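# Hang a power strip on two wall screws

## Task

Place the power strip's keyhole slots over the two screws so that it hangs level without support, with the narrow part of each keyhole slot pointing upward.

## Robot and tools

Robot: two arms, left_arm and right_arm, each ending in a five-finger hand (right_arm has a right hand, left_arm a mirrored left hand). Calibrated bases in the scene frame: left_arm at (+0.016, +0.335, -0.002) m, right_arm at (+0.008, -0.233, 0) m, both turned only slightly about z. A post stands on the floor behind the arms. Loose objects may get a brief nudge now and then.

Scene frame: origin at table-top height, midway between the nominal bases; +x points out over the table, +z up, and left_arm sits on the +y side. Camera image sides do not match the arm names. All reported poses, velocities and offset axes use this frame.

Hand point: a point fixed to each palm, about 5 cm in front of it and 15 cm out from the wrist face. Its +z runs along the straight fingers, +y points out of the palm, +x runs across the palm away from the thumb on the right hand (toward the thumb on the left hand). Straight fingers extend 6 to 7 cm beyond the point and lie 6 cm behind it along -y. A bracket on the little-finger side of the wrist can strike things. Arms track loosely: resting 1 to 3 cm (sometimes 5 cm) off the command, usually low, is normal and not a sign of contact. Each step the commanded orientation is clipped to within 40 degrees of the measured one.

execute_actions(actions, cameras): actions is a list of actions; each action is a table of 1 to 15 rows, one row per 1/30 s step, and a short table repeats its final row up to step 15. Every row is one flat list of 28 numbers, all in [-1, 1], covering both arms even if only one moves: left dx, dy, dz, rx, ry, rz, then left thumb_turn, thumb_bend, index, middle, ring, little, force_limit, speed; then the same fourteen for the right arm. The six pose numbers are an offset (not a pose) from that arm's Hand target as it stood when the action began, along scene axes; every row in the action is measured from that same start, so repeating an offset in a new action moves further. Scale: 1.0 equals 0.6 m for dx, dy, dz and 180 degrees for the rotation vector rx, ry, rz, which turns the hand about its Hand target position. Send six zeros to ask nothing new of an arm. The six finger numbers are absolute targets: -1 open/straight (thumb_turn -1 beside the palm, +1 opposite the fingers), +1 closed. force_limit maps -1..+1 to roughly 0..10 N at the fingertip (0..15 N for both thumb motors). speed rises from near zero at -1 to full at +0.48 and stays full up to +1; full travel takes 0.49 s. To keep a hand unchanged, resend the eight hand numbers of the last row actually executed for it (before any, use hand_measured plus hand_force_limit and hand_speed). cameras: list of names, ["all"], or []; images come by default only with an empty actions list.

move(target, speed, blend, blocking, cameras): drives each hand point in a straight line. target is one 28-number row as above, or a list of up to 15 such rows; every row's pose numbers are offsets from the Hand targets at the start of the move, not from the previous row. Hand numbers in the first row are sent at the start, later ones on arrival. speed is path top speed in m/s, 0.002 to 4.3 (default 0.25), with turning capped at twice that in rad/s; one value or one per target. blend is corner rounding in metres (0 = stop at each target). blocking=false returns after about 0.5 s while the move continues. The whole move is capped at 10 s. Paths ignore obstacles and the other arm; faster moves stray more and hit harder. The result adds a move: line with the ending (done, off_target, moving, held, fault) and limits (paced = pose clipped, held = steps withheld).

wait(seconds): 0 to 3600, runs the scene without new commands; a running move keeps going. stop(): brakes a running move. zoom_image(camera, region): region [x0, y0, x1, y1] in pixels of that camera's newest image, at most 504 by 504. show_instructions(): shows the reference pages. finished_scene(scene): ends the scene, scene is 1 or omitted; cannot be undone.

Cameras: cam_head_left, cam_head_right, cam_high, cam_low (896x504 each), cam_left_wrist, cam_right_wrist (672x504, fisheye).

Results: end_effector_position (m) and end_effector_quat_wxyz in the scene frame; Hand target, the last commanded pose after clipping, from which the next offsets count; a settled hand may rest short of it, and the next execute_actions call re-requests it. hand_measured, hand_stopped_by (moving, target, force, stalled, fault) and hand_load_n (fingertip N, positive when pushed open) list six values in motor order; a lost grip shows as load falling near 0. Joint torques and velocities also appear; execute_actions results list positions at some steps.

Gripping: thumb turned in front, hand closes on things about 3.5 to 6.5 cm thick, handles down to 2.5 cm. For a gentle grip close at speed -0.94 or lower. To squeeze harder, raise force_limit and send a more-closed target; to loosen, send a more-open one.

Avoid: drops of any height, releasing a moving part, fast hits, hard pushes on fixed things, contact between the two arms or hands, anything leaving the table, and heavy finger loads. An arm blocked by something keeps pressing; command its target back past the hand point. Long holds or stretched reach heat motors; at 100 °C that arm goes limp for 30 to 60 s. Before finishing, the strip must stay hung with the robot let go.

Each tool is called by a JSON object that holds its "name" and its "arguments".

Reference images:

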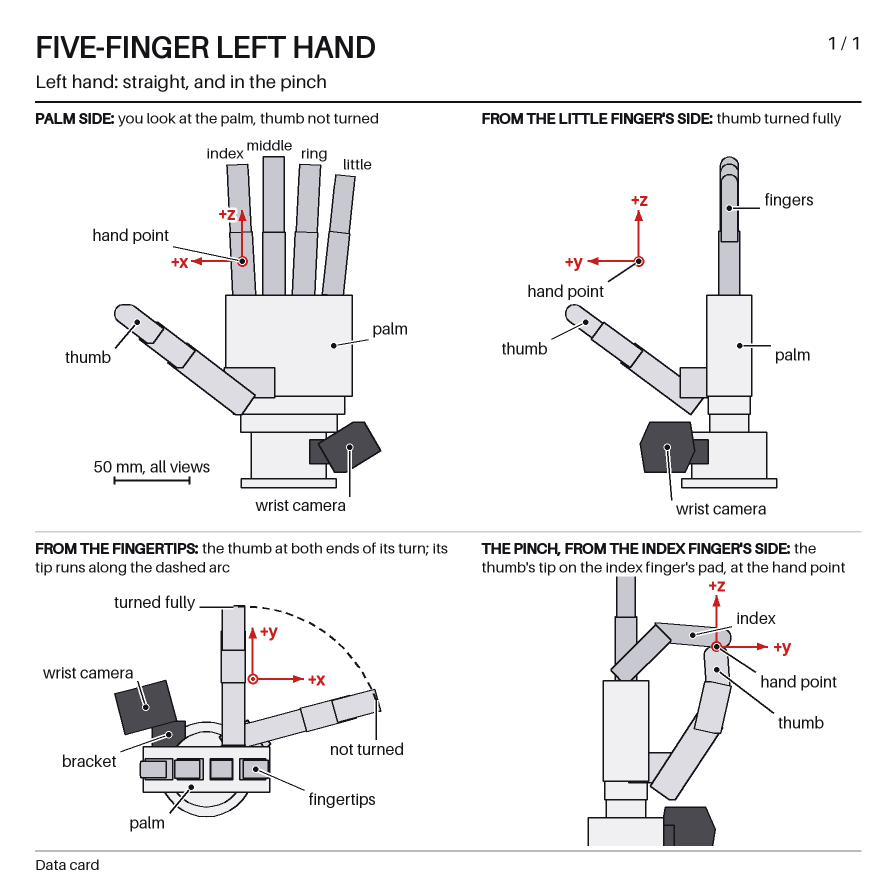

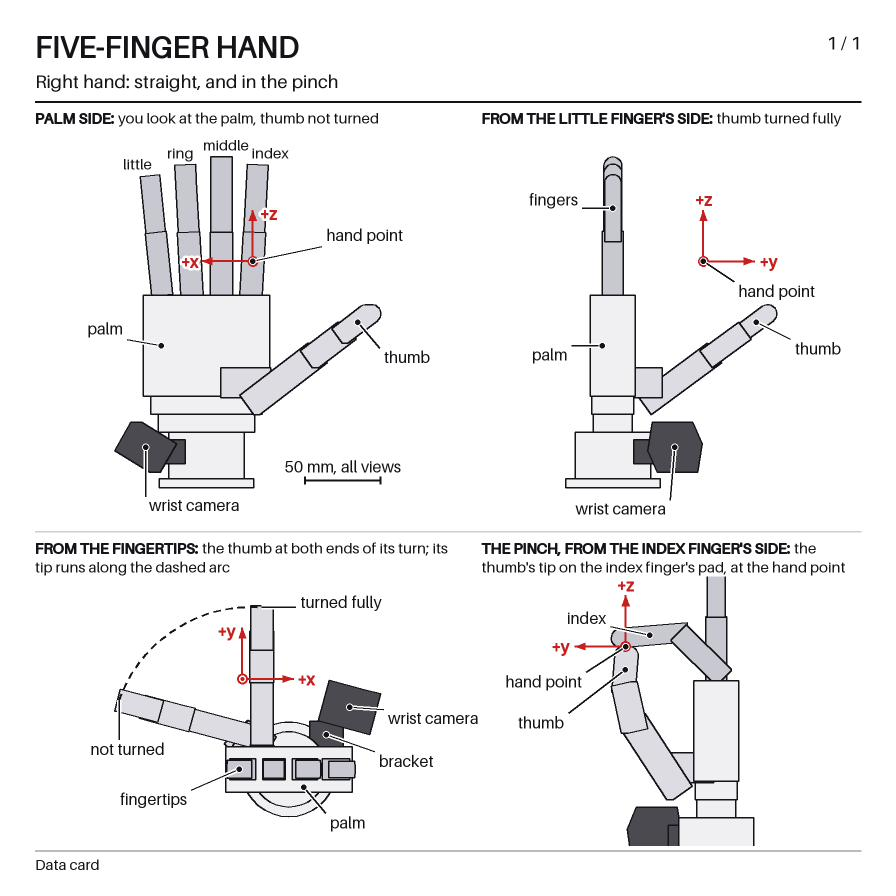

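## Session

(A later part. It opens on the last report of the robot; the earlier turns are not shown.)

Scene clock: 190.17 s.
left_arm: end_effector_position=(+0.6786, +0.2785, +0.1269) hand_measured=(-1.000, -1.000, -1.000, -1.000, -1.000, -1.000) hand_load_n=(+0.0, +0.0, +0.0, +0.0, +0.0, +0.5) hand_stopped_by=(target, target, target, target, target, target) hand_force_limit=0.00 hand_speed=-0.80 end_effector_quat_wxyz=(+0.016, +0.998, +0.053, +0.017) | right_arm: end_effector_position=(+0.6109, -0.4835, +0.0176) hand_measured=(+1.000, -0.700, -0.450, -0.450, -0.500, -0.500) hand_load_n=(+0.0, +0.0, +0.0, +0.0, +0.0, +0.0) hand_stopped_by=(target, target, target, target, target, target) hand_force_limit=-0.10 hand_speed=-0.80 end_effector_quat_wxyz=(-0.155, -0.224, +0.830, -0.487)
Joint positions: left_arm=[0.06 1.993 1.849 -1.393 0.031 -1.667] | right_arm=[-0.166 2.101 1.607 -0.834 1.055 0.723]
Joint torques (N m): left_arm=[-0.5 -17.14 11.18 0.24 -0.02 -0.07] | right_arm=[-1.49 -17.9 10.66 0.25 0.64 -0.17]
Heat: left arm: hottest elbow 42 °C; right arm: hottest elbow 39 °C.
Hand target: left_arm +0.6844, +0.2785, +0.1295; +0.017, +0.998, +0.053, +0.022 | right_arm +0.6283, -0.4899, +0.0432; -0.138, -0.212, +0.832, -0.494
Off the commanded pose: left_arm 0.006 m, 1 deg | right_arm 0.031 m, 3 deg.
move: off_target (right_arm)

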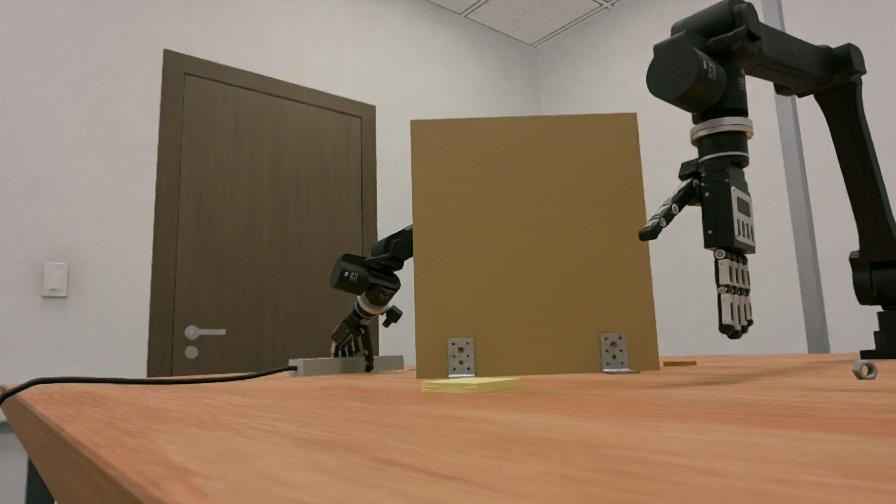

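{"name": "move", "arguments": {"target": [[0,0,0,0,0,0,-1,-1,-1,-1,-1,-1,0,-0.8, 0,0.0,0.083,0,0,0,1,-0.7,-0.45,-0.45,-0.5,-0.5,-0.1,-0.8],[0,0,0,0,0,0,-1,-1,-1,-1,-1,-1,0,-0.8, -0.0197,-0.005,-0.065,0,0,0,1,-0.7,-0.45,-0.45,-0.5,-0.5,-0.1,-0.8]], "speed": 0.08, "cameras": ["cam_low","cam_right_wrist"]}}

{"name": "zoom_image", "arguments": {"camera": "cam_low", "region": [270, 280, 420, 400]}}

Scene clock: 193.40 s.
left_arm: end_effector_position=(+0.6786, +0.2785, +0.1269) hand_measured=(-1.000, -1.000, -1.000, -1.000, -1.000, -1.000) hand_load_n=(+0.0, +0.0, +0.0, +0.0, +0.0, +0.0) hand_stopped_by=(target, target, target, target, target, target) hand_force_limit=0.00 hand_speed=-0.80 end_effector_quat_wxyz=(+0.016, +0.998, +0.053, +0.017) | right_arm: end_effector_position=(+0.6239, -0.4887, +0.0218) hand_measured=(+1.000, -0.700, -0.450, -0.450, -0.500, -0.500) hand_load_n=(+0.0, +0.0, +0.0, +0.0, +0.0, +0.0) hand_stopped_by=(target, target, target, target, target, target) hand_force_limit=-0.10 hand_speed=-0.80 end_effector_quat_wxyz=(-0.124, -0.203, +0.832, -0.500)
Joint positions: left_arm=[0.06 1.993 1.849 -1.393 0.031 -1.667] | right_arm=[-0.171 2.09 1.59 -0.742 1.053 0.715]
Joint torques (N m): left_arm=[-0.38 -17.38 11.12 0.27 -0.02 -0.06] | right_arm=[-1.9 -15.33 6.38 1.21 0.58 -0.21]
Heat: left arm: hottest elbow 42 °C; right arm: hottest elbow 39 °C.
Hand target: left_arm +0.6844, +0.2785, +0.1295; +0.017, +0.998, +0.053, +0.022 | right_arm +0.6165, -0.4929, +0.0043; -0.138, -0.212, +0.832, -0.494
Off the commanded pose: left_arm 0.006 m, 1 deg | right_arm 0.020 m, 2 deg.
move: off_target (right_arm)

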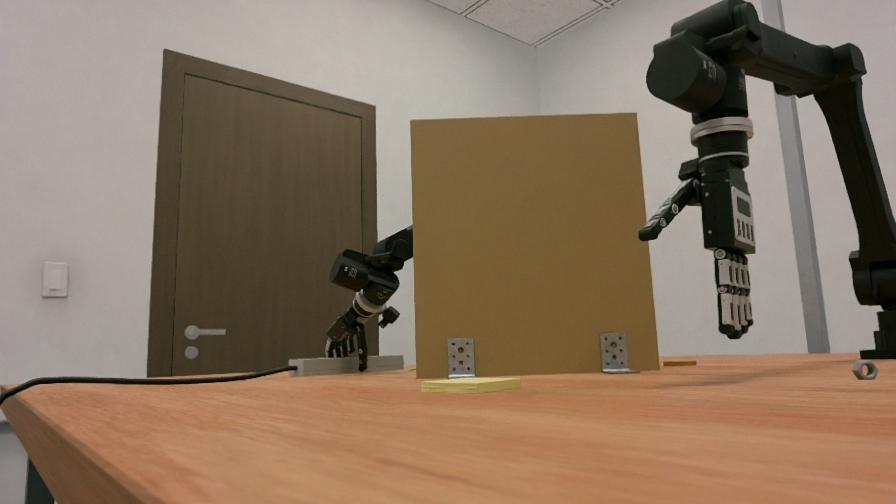

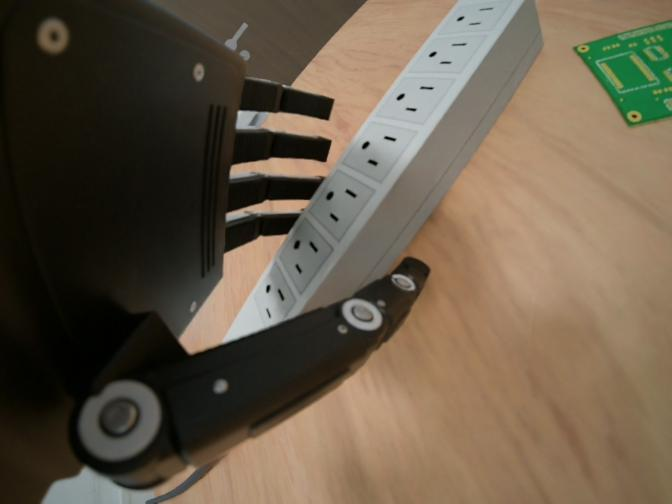

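Scaled by 3.360 from the camera's image (finer frame: 1280x720).

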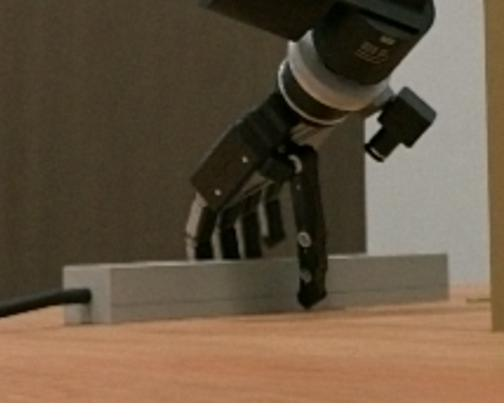

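{"name": "move", "arguments": {"target": [[0,0,0,0,0,0,-1,-1,-1,-1,-1,-1,0,-0.8, 0,0,0,0,0,0,1,-0.46,-0.45,-0.45,-0.5,-0.5,-0.6,-0.88],[0,0,0,0,0,0,-1,-1,-1,-1,-1,-1,0,-0.8, 0,0,0,0,0,0,1,-0.46,0.05,0.05,-0.5,-0.5,0.2,-0.9]], "speed": 0.08, "cameras": ["cam_right_wrist","cam_high","cam_low"]}}

{"name": "zoom_image", "arguments": {"camera": "cam_low", "region": [270, 280, 420, 400]}}

Scene clock: 197.27 s.
left_arm: end_effector_position=(+0.6786, +0.2785, +0.1269) hand_measured=(-1.000, -1.000, -1.000, -1.000, -1.000, -1.000) hand_load_n=(+0.0, +0.0, +0.0, +0.0, +0.0, +0.0) hand_stopped_by=(target, target, target, target, target, target) hand_force_limit=0.00 hand_speed=-0.80 end_effector_quat_wxyz=(+0.016, +0.998, +0.053, +0.017) | right_arm: end_effector_position=(+0.6247, -0.4891, +0.0220) hand_measured=(+1.000, -0.462, -0.126, -0.146, -0.500, -0.500) hand_load_n=(+0.0, +8.0, +7.5, +5.0, +0.0, +0.0) hand_stopped_by=(target, target, force, force, target, target) hand_force_limit=0.20 hand_speed=-0.90 end_effector_quat_wxyz=(-0.123, -0.202, +0.832, -0.501)
Joint positions: left_arm=[0.06 1.993 1.849 -1.393 0.031 -1.667] | right_arm=[-0.171 2.09 1.59 -0.739 1.053 0.714]
Joint torques (N m): left_arm=[-0.56 -17.03 11.19 0.27 -0.04 -0.07] | right_arm=[-1.79 -15.15 6.41 1.01 0.58 -0.21]
Heat: left arm: hottest elbow 42 °C; right arm: hottest elbow 39 °C.
Hand target: left_arm +0.6844, +0.2785, +0.1295; +0.017, +0.998, +0.053, +0.022 | right_arm +0.6165, -0.4929, +0.0043; -0.138, -0.212, +0.832, -0.494
Off the commanded pose: left_arm 0.006 m, 1 deg | right_arm 0.020 m, 2 deg.
move: done; target 2's new numbers were sent with right_arm's hand 0.020 m and 2 deg from that target
Images, in order (width x height): cam_high 896x504, cam_low 896x504, cam_right_wrist 672x504.

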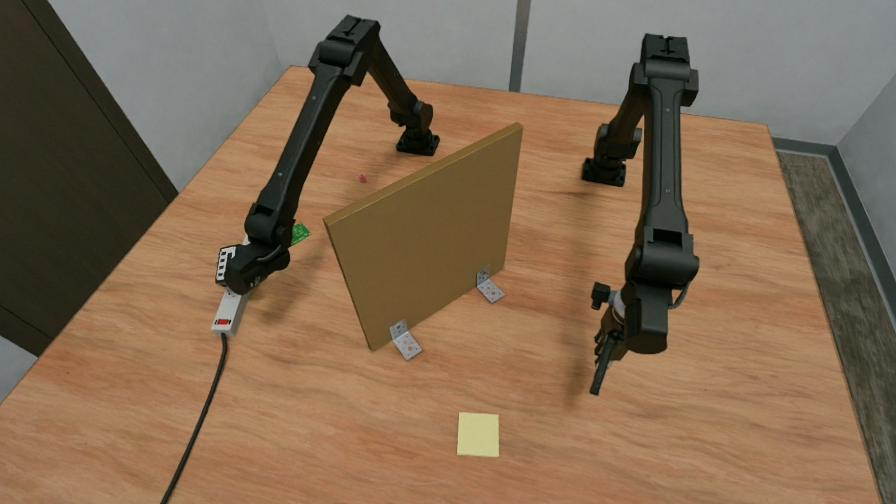

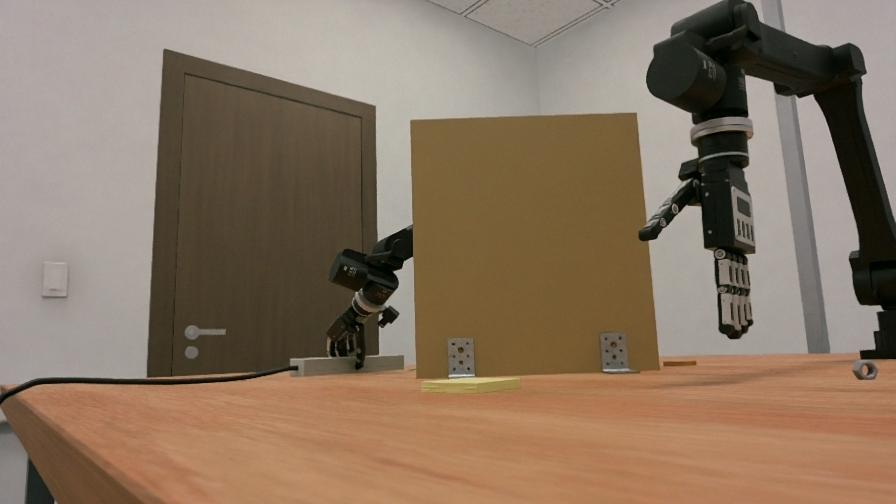

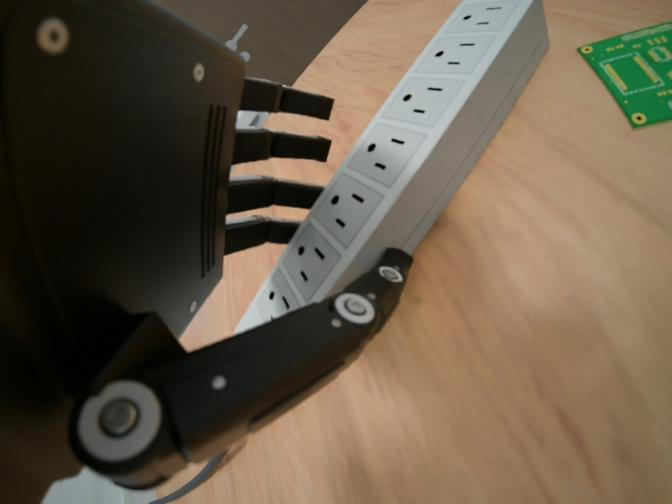

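Scaled by 3.360 from the camera's image (finer frame: 1280x720).

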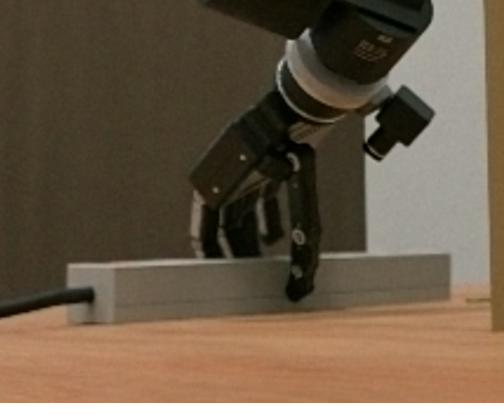

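{"name": "move", "arguments": {"target": [0,0,0,0,0,0,-1,-1,-1,-1,-1,-1,0,-0.8, 0.0,0,0.16,0,0,0,1,-0.46,0.05,0.05,-0.5,-0.5,0.2,-0.9], "speed": 0.08, "cameras": ["cam_right_wrist","cam_high","cam_low"]}}

{"name": "zoom_image", "arguments": {"camera": "cam_low", "region": [270, 260, 420, 380]}}

Scene clock: 199.33 s.
left_arm: end_effector_position=(+0.6786, +0.2785, +0.1269) hand_measured=(-1.000, -1.000, -1.000, -1.000, -1.000, -1.000) hand_load_n=(+0.0, +0.0, +0.0, +0.0, +0.0, +0.0) hand_stopped_by=(target, target, target, target, target, target) hand_force_limit=0.00 hand_speed=-0.80 end_effector_quat_wxyz=(+0.016, +0.998, +0.053, +0.017) | right_arm: end_effector_position=(+0.6050, -0.4840, +0.0682) hand_measured=(+1.000, -0.462, -0.126, -0.146, -0.500, -0.500) hand_load_n=(+2.5, +9.5, +8.0, +3.5, -0.5, +0.0) hand_stopped_by=(target, target, force, force, target, target) hand_force_limit=0.20 hand_speed=-0.90 end_effector_quat_wxyz=(-0.149, -0.223, +0.833, -0.484)
Joint positions: left_arm=[0.06 1.993 1.849 -1.393 0.031 -1.667] | right_arm=[-0.172 2.022 1.623 -0.914 1.042 0.714]
Joint torques (N m): left_arm=[-0.44 -17.2 11.14 0.24 -0.02 -0.07] | right_arm=[-1.9 -18.14 10.92 -0.09 1.1 -0.23]
Heat: left arm: hottest elbow 42 °C; right arm: hottest elbow 39 °C.
Hand target: left_arm +0.6844, +0.2785, +0.1295; +0.017, +0.998, +0.053, +0.022 | right_arm +0.6163, -0.4931, +0.1002; -0.138, -0.212, +0.832, -0.494
Off the commanded pose: left_arm 0.006 m, 1 deg | right_arm 0.035 m, 2 deg.
move: off_target (right_arm)
Images, in order (width x height): cam_high 896x504, cam_low 896x504, cam_right_wrist 672x504.

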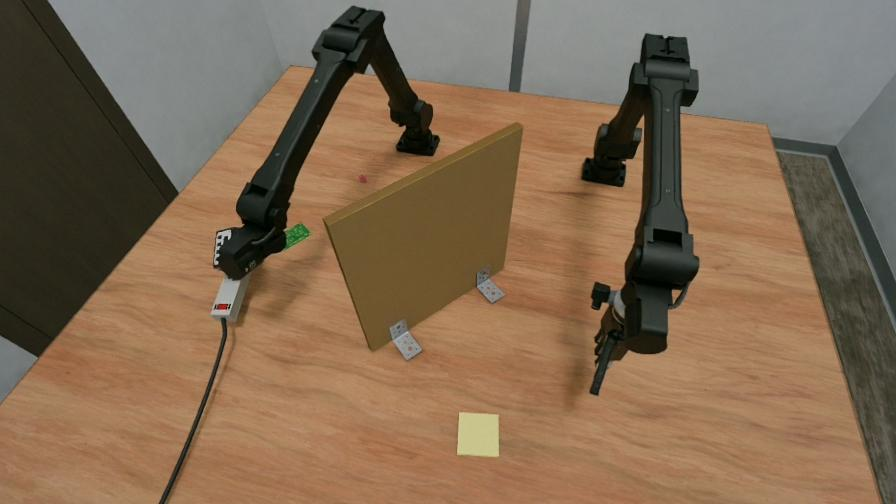

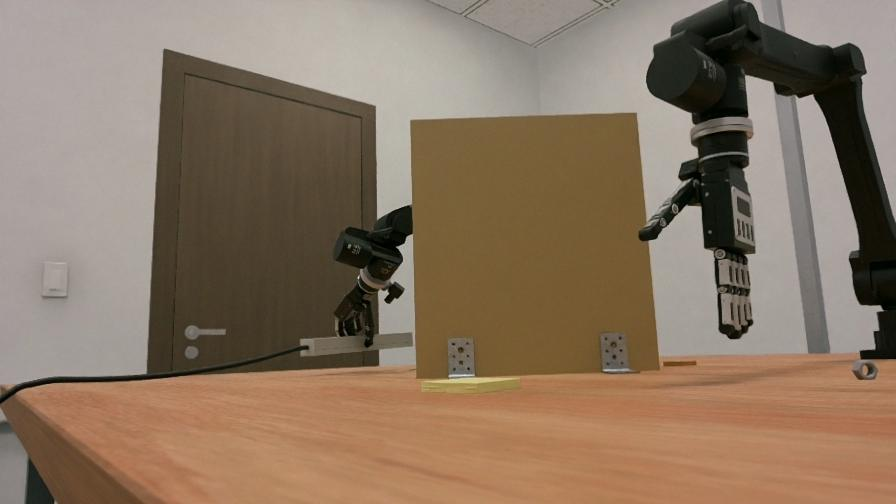

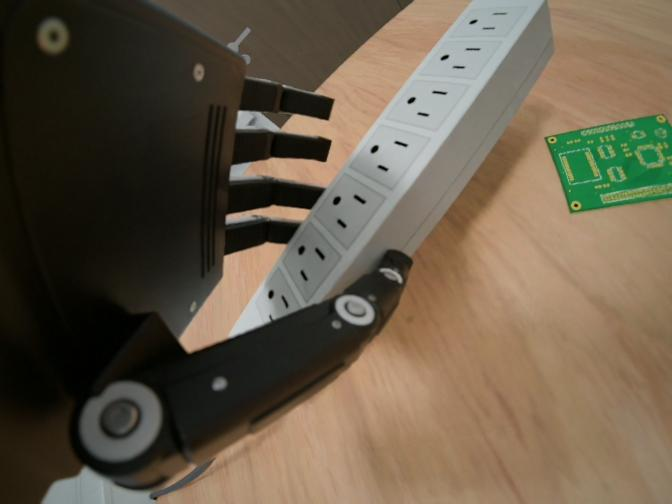

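Scaled by 3.360 from the camera's image (finer frame: 1280x720).

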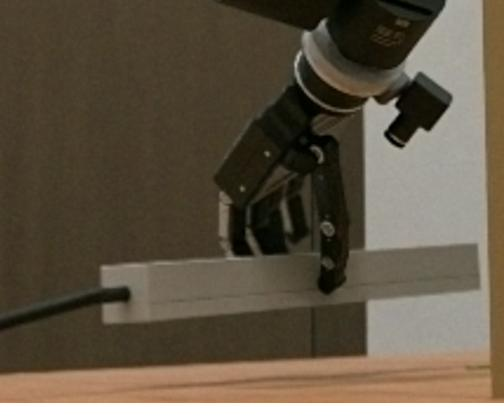

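{"name": "move", "arguments": {"target": [0,0,0,0,0,0,-1,-1,-1,-1,-1,-1,0,-0.8, -0.05,0.1,0.3,0,0,0,1,-0.46,0.05,0.05,-0.5,-0.5,0.2,-0.9], "speed": 0.12, "cameras": ["cam_right_wrist","cam_high","cam_low","cam_head_left"]}}

Scene clock: 204.73 s.
left_arm: end_effector_position=(+0.6786, +0.2785, +0.1269) hand_measured=(-1.000, -1.000, -1.000, -1.000, -1.000, -1.000) hand_load_n=(+0.0, +0.0, +0.0, +0.0, +0.0, -0.5) hand_stopped_by=(target, target, target, target, target, target) hand_force_limit=0.00 hand_speed=-0.80 end_effector_quat_wxyz=(+0.016, +0.998, +0.053, +0.017) | right_arm: end_effector_position=(+0.5797, -0.4333, +0.2436) hand_measured=(+1.000, -0.462, -0.126, -0.146, -0.500, -0.500) hand_load_n=(+3.0, +10.5, +9.0, +3.0, +0.0, +0.0) hand_stopped_by=(target, target, force, force, target, target) hand_force_limit=0.20 hand_speed=-0.90 end_effector_quat_wxyz=(-0.160, -0.226, +0.832, -0.481)
Joint positions: left_arm=[0.06 1.993 1.849 -1.393 0.031 -1.667] | right_arm=[-0.094 1.88 1.88 -1.48 1.062 0.881]
Joint torques (N m): left_arm=[-0.32 -17.03 11.18 0.27 -0.02 -0.05] | right_arm=[-1.08 -17.03 11.95 -0.49 1.18 -0.11]
Heat: left arm: hottest elbow 42 °C; right arm: hottest elbow 40 °C.
Hand target: left_arm +0.6844, +0.2785, +0.1295; +0.017, +0.998, +0.053, +0.022 | right_arm +0.5863, -0.4331, +0.2802; -0.138, -0.212, +0.832, -0.494
Off the commanded pose: left_arm 0.006 m, 1 deg | right_arm 0.037 m, 3 deg.
move: off_target (right_arm)
Images, in order (width x height): cam_head_left 896x504, cam_high 896x504, cam_low 896x504, cam_right_wrist 672x504.

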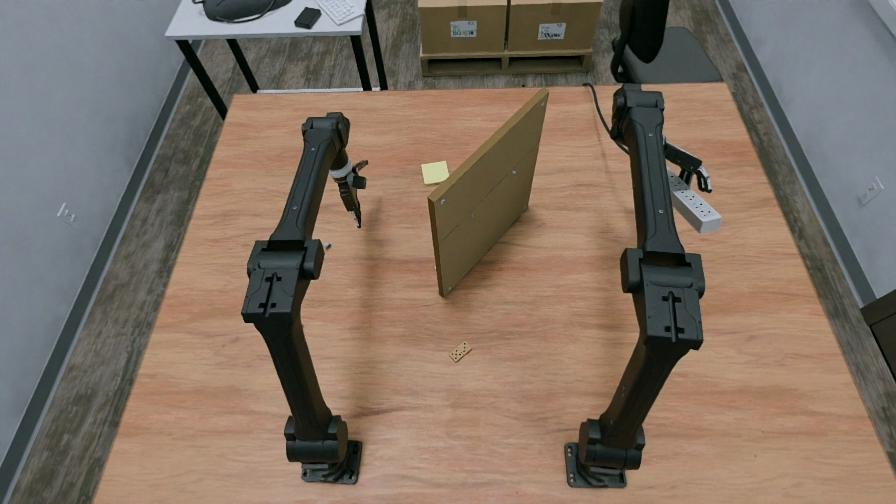

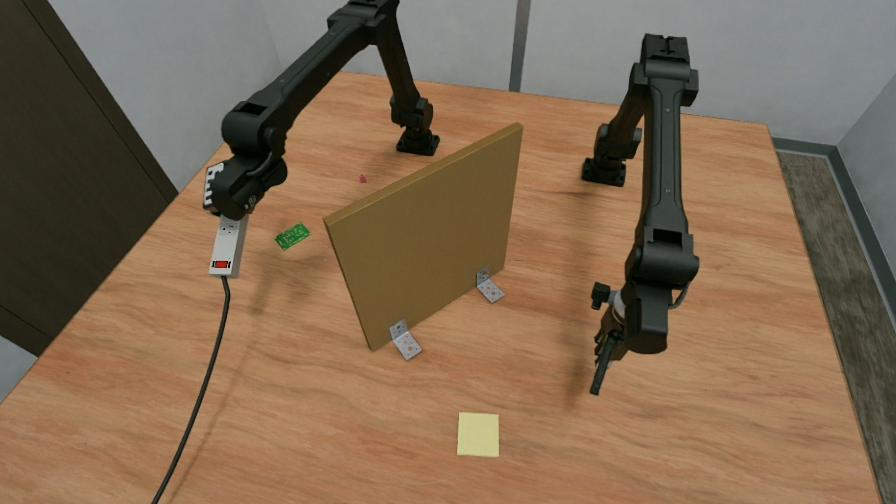

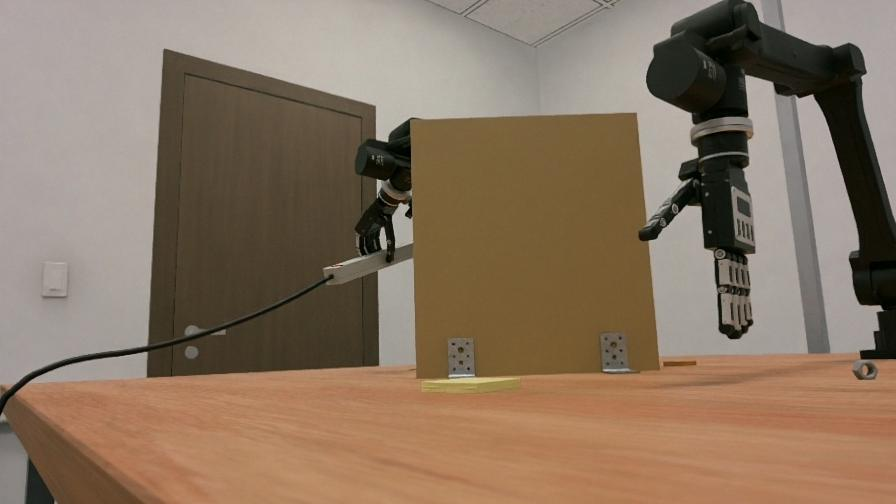

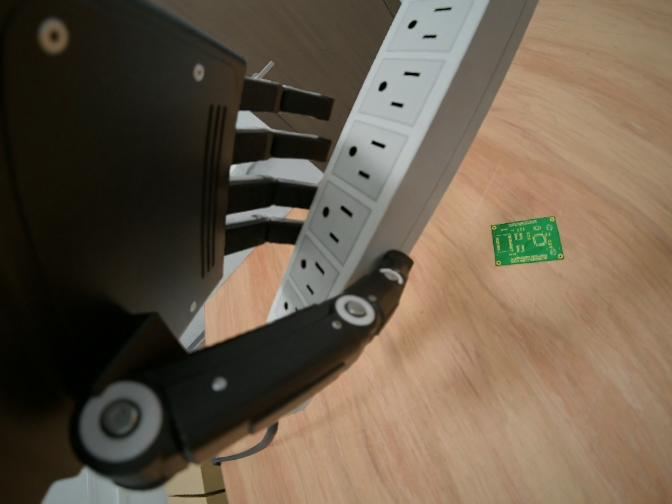

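{"name": "move", "arguments": {"target": [[0,0,0,0,0,0,-1,-1,-1,-1,-1,-1,0,-0.8, 0,0,0,0,0,0,1,-0.46,0.05,0.1,-0.5,-0.5,0.2,-0.9],[0,0,0,0,0,0,-1,-1,-1,-1,-1,-1,0,-0.8, -0.1655,0.5,0.05,0.5014,-0.1243,-0.2419,1,-0.46,0.05,0.1,-0.5,-0.5,0.2,-0.9]], "speed": 0.15, "cameras": ["all"]}}

Scene clock: 213.47 s.
left_arm: end_effector_position=(+0.6786, +0.2785, +0.1269) hand_measured=(-1.000, -1.000, -1.000, -1.000, -1.000, -1.000) hand_load_n=(+0.0, +0.0, +0.0, +0.0, +0.0, +0.0) hand_stopped_by=(target, target, target, target, target, target) hand_force_limit=0.00 hand_speed=-0.80 end_effector_quat_wxyz=(+0.016, +0.998, +0.053, +0.017) | right_arm: end_effector_position=(+0.4921, -0.1413, +0.2952) hand_measured=(+1.000, -0.462, -0.126, -0.130, -0.500, -0.500) hand_load_n=(+4.0, +13.0, +12.5, +7.0, +0.0, +0.0) hand_stopped_by=(target, target, force, force, target, target) hand_force_limit=0.20 hand_speed=-0.90 end_effector_quat_wxyz=(+0.019, +0.148, +0.953, +0.264)
Joint positions: left_arm=[0.06 1.993 1.849 -1.393 0.031 -1.667] | right_arm=[-0.093 1.418 1.395 -1.477 -0.532 1.791]
Joint torques (N m): left_arm=[-0.38 -17.55 11.18 0.25 -0.03 -0.07] | right_arm=[-0.32 -10.75 7.61 0.9 -1.3 -0.15]
Heat: left arm: hottest elbow 43 °C; right arm: hottest elbow 41 °C.
Hand target: left_arm +0.6844, +0.2785, +0.1295; +0.017, +0.998, +0.053, +0.022 | right_arm +0.4870, -0.1331, +0.3102; +0.037, +0.133, +0.953, +0.272
Off the commanded pose: left_arm 0.006 m, 1 deg | right_arm 0.018 m, 3 deg.
move: off_target (right_arm)

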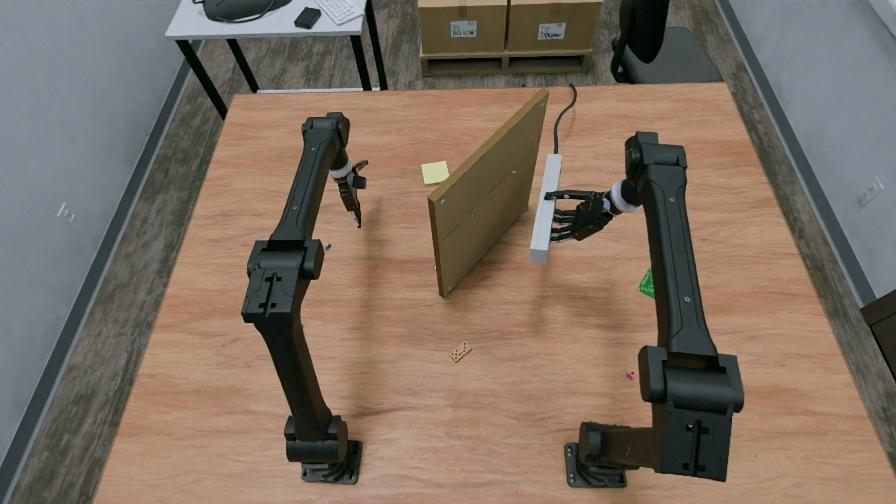

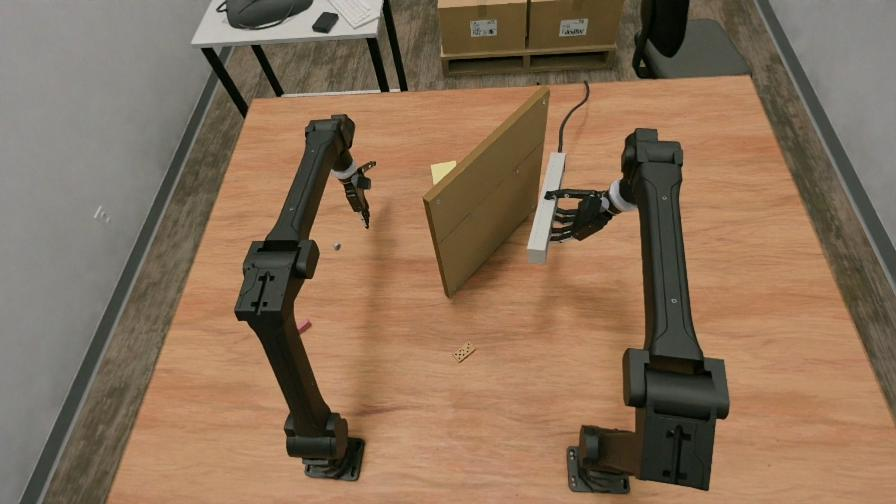

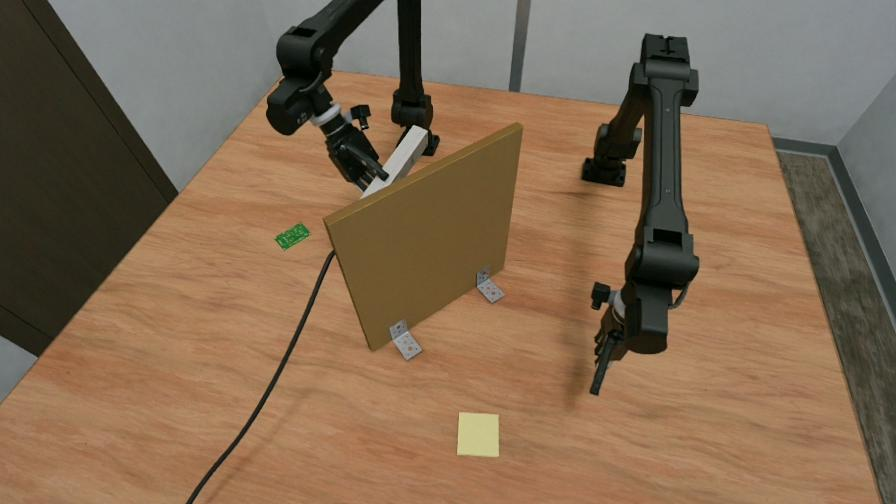

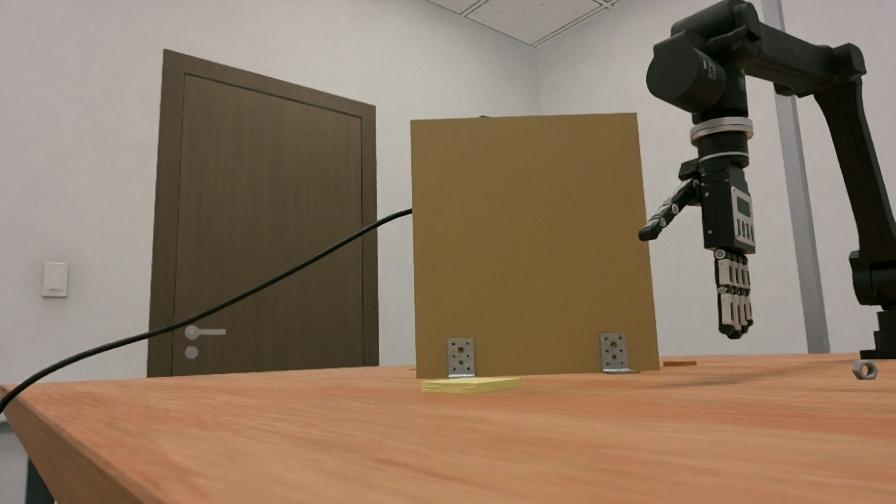

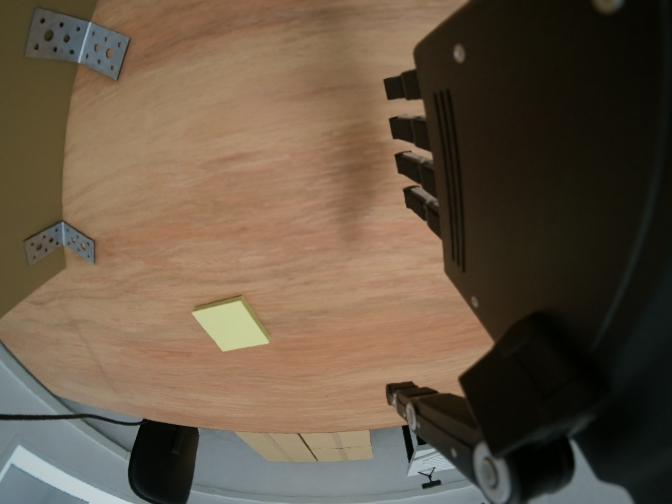

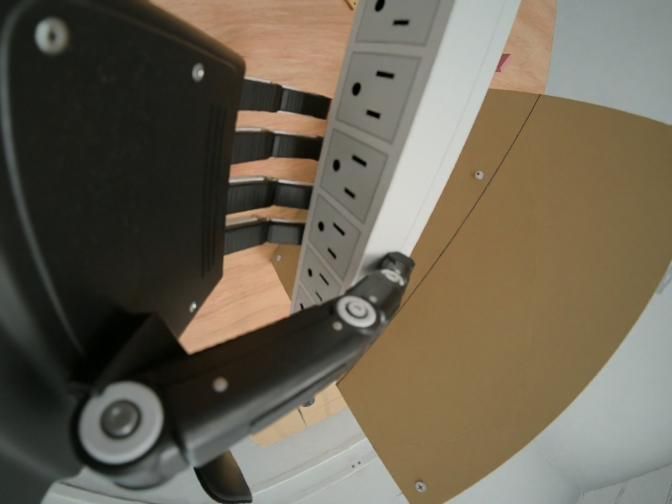

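{"name": "zoom_image", "arguments": {"camera": "cam_head_left", "region": [410, 80, 640, 310]}}

{"name": "zoom_image", "arguments": {"camera": "cam_head_right", "region": [410, 80, 640, 310]}}

{"name": "zoom_image", "arguments": {"camera": "cam_right_wrist", "region": [270, 50, 672, 504]}}

Scaled by 2.191 from the camera's image (finer frame: 1280x720).

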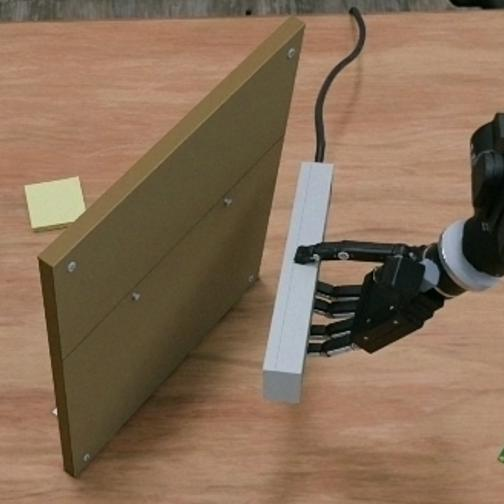

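Scaled by 2.191 from the camera's image (finer frame: 1280x720).

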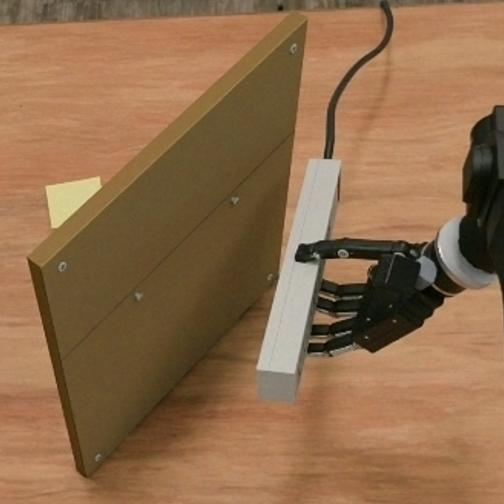

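Scaled by 1.110 from the camera's image (finer frame: 960x720).

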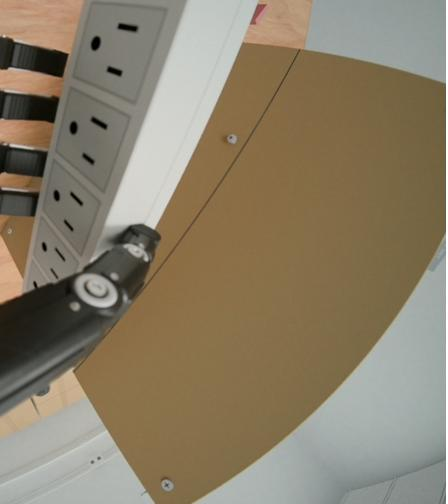

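{"name": "move", "arguments": {"target": [0,0,0,0,0,0,-1,-1,-1,-1,-1,-1,0,-0.8, 0,0,0,-0.0185,-0.0207,-0.0833,1,-0.46,0.05,0.1,-0.5,-0.5,0.2,-0.9], "speed": 0.1, "cameras": ["cam_head_left","cam_head_right","cam_right_wrist"]}}

{"name": "zoom_image", "arguments": {"camera": "cam_head_left", "region": [410, 80, 640, 310]}}

{"name": "zoom_image", "arguments": {"camera": "cam_head_right", "region": [410, 80, 640, 310]}}

Scene clock: 221.87 s.
left_arm: end_effector_position=(+0.6786, +0.2785, +0.1269) hand_measured=(-1.000, -1.000, -1.000, -1.000, -1.000, -1.000) hand_load_n=(+0.0, -0.5, +0.0, +0.0, +0.0, +0.0) hand_stopped_by=(target, target, target, target, target, target) hand_force_limit=0.00 hand_speed=-0.80 end_effector_quat_wxyz=(+0.016, +0.998, +0.053, +0.017) | right_arm: end_effector_position=(+0.4905, -0.1403, +0.2936) hand_measured=(+1.000, -0.462, -0.126, -0.130, -0.500, -0.500) hand_load_n=(+4.5, +13.5, +12.5, +7.0, +0.0, +0.5) hand_stopped_by=(target, target, force, force, target, target) hand_force_limit=0.20 hand_speed=-0.90 end_effector_quat_wxyz=(+0.080, +0.235, +0.940, +0.237)
Joint positions: left_arm=[0.06 1.993 1.849 -1.393 0.031 -1.667] | right_arm=[-0.033 1.283 1.261 -1.28 -0.432 2.073]
Joint torques (N m): left_arm=[-0.21 -17.26 11.21 0.2 -0.02 -0.07] | right_arm=[-0.32 -9.41 8.05 1.59 -0.86 -0.05]
Heat: left arm: hottest elbow 43 °C; right arm: hottest elbow 40 °C.
Hand target: left_arm +0.6844, +0.2785, +0.1295; +0.017, +0.998, +0.053, +0.022 | right_arm +0.4871, -0.1331, +0.3102; +0.107, +0.246, +0.933, +0.241
Off the commanded pose: left_arm 0.006 m, 1 deg | right_arm 0.018 m, 3 deg.
joint sent to its limit (right arm) — joint 6 (wrist roll), upper limit. The joint targets are off in orientation, not in position.
move: off_target (right_arm)

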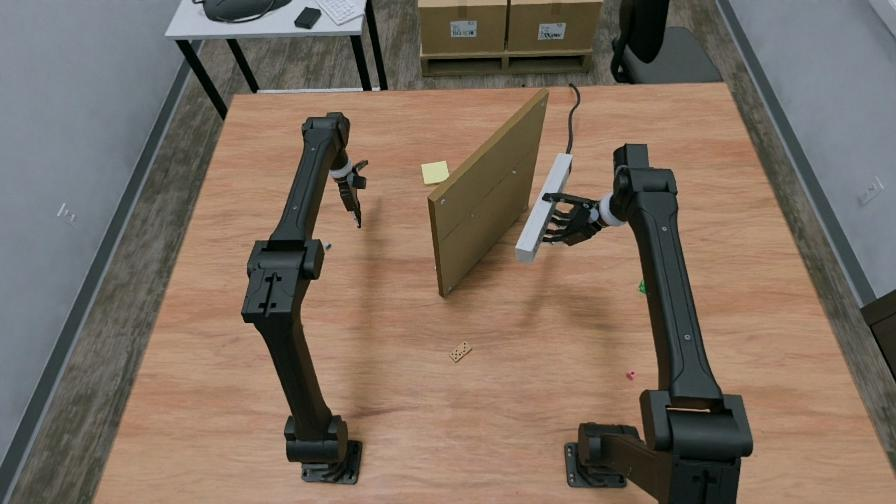

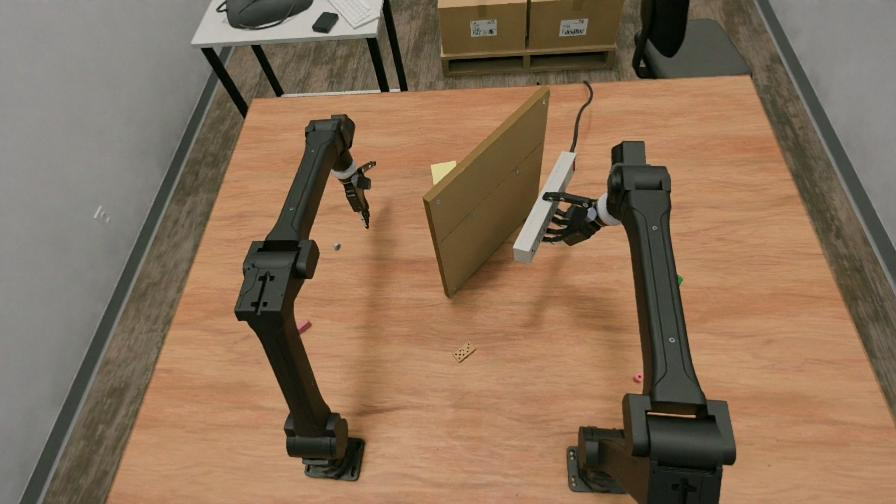

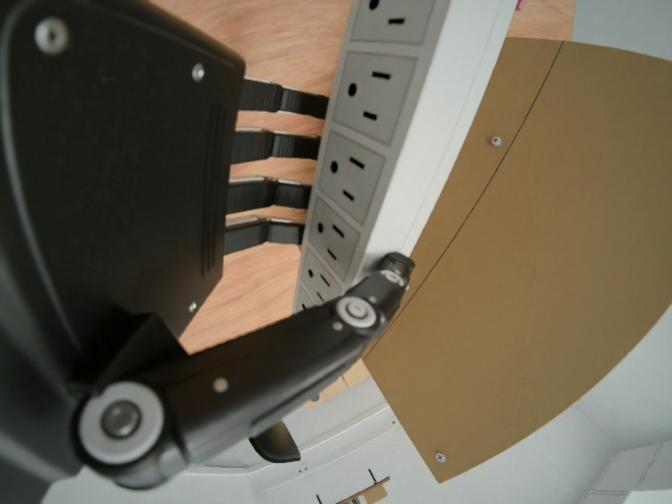

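Scaled by 2.191 from the camera's image (finer frame: 1280x720).

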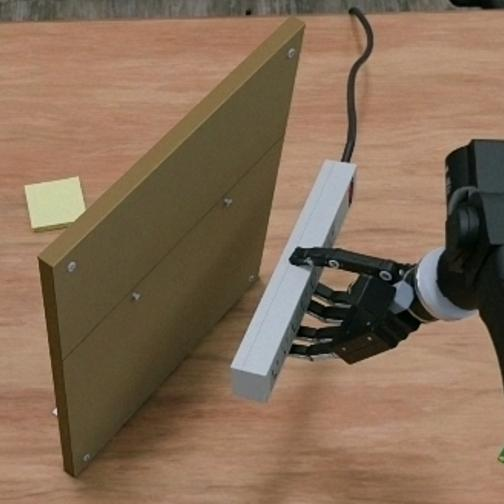

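Scaled by 2.191 from the camera's image (finer frame: 1280x720).

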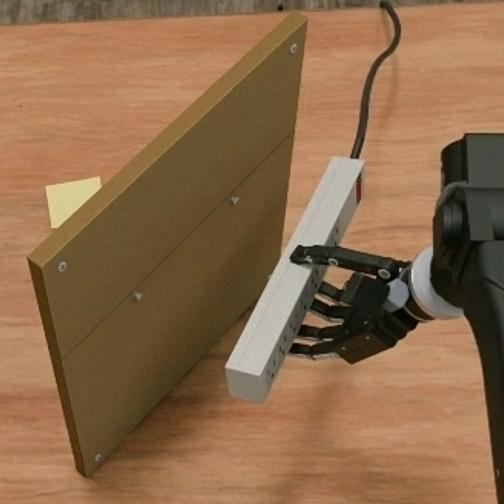

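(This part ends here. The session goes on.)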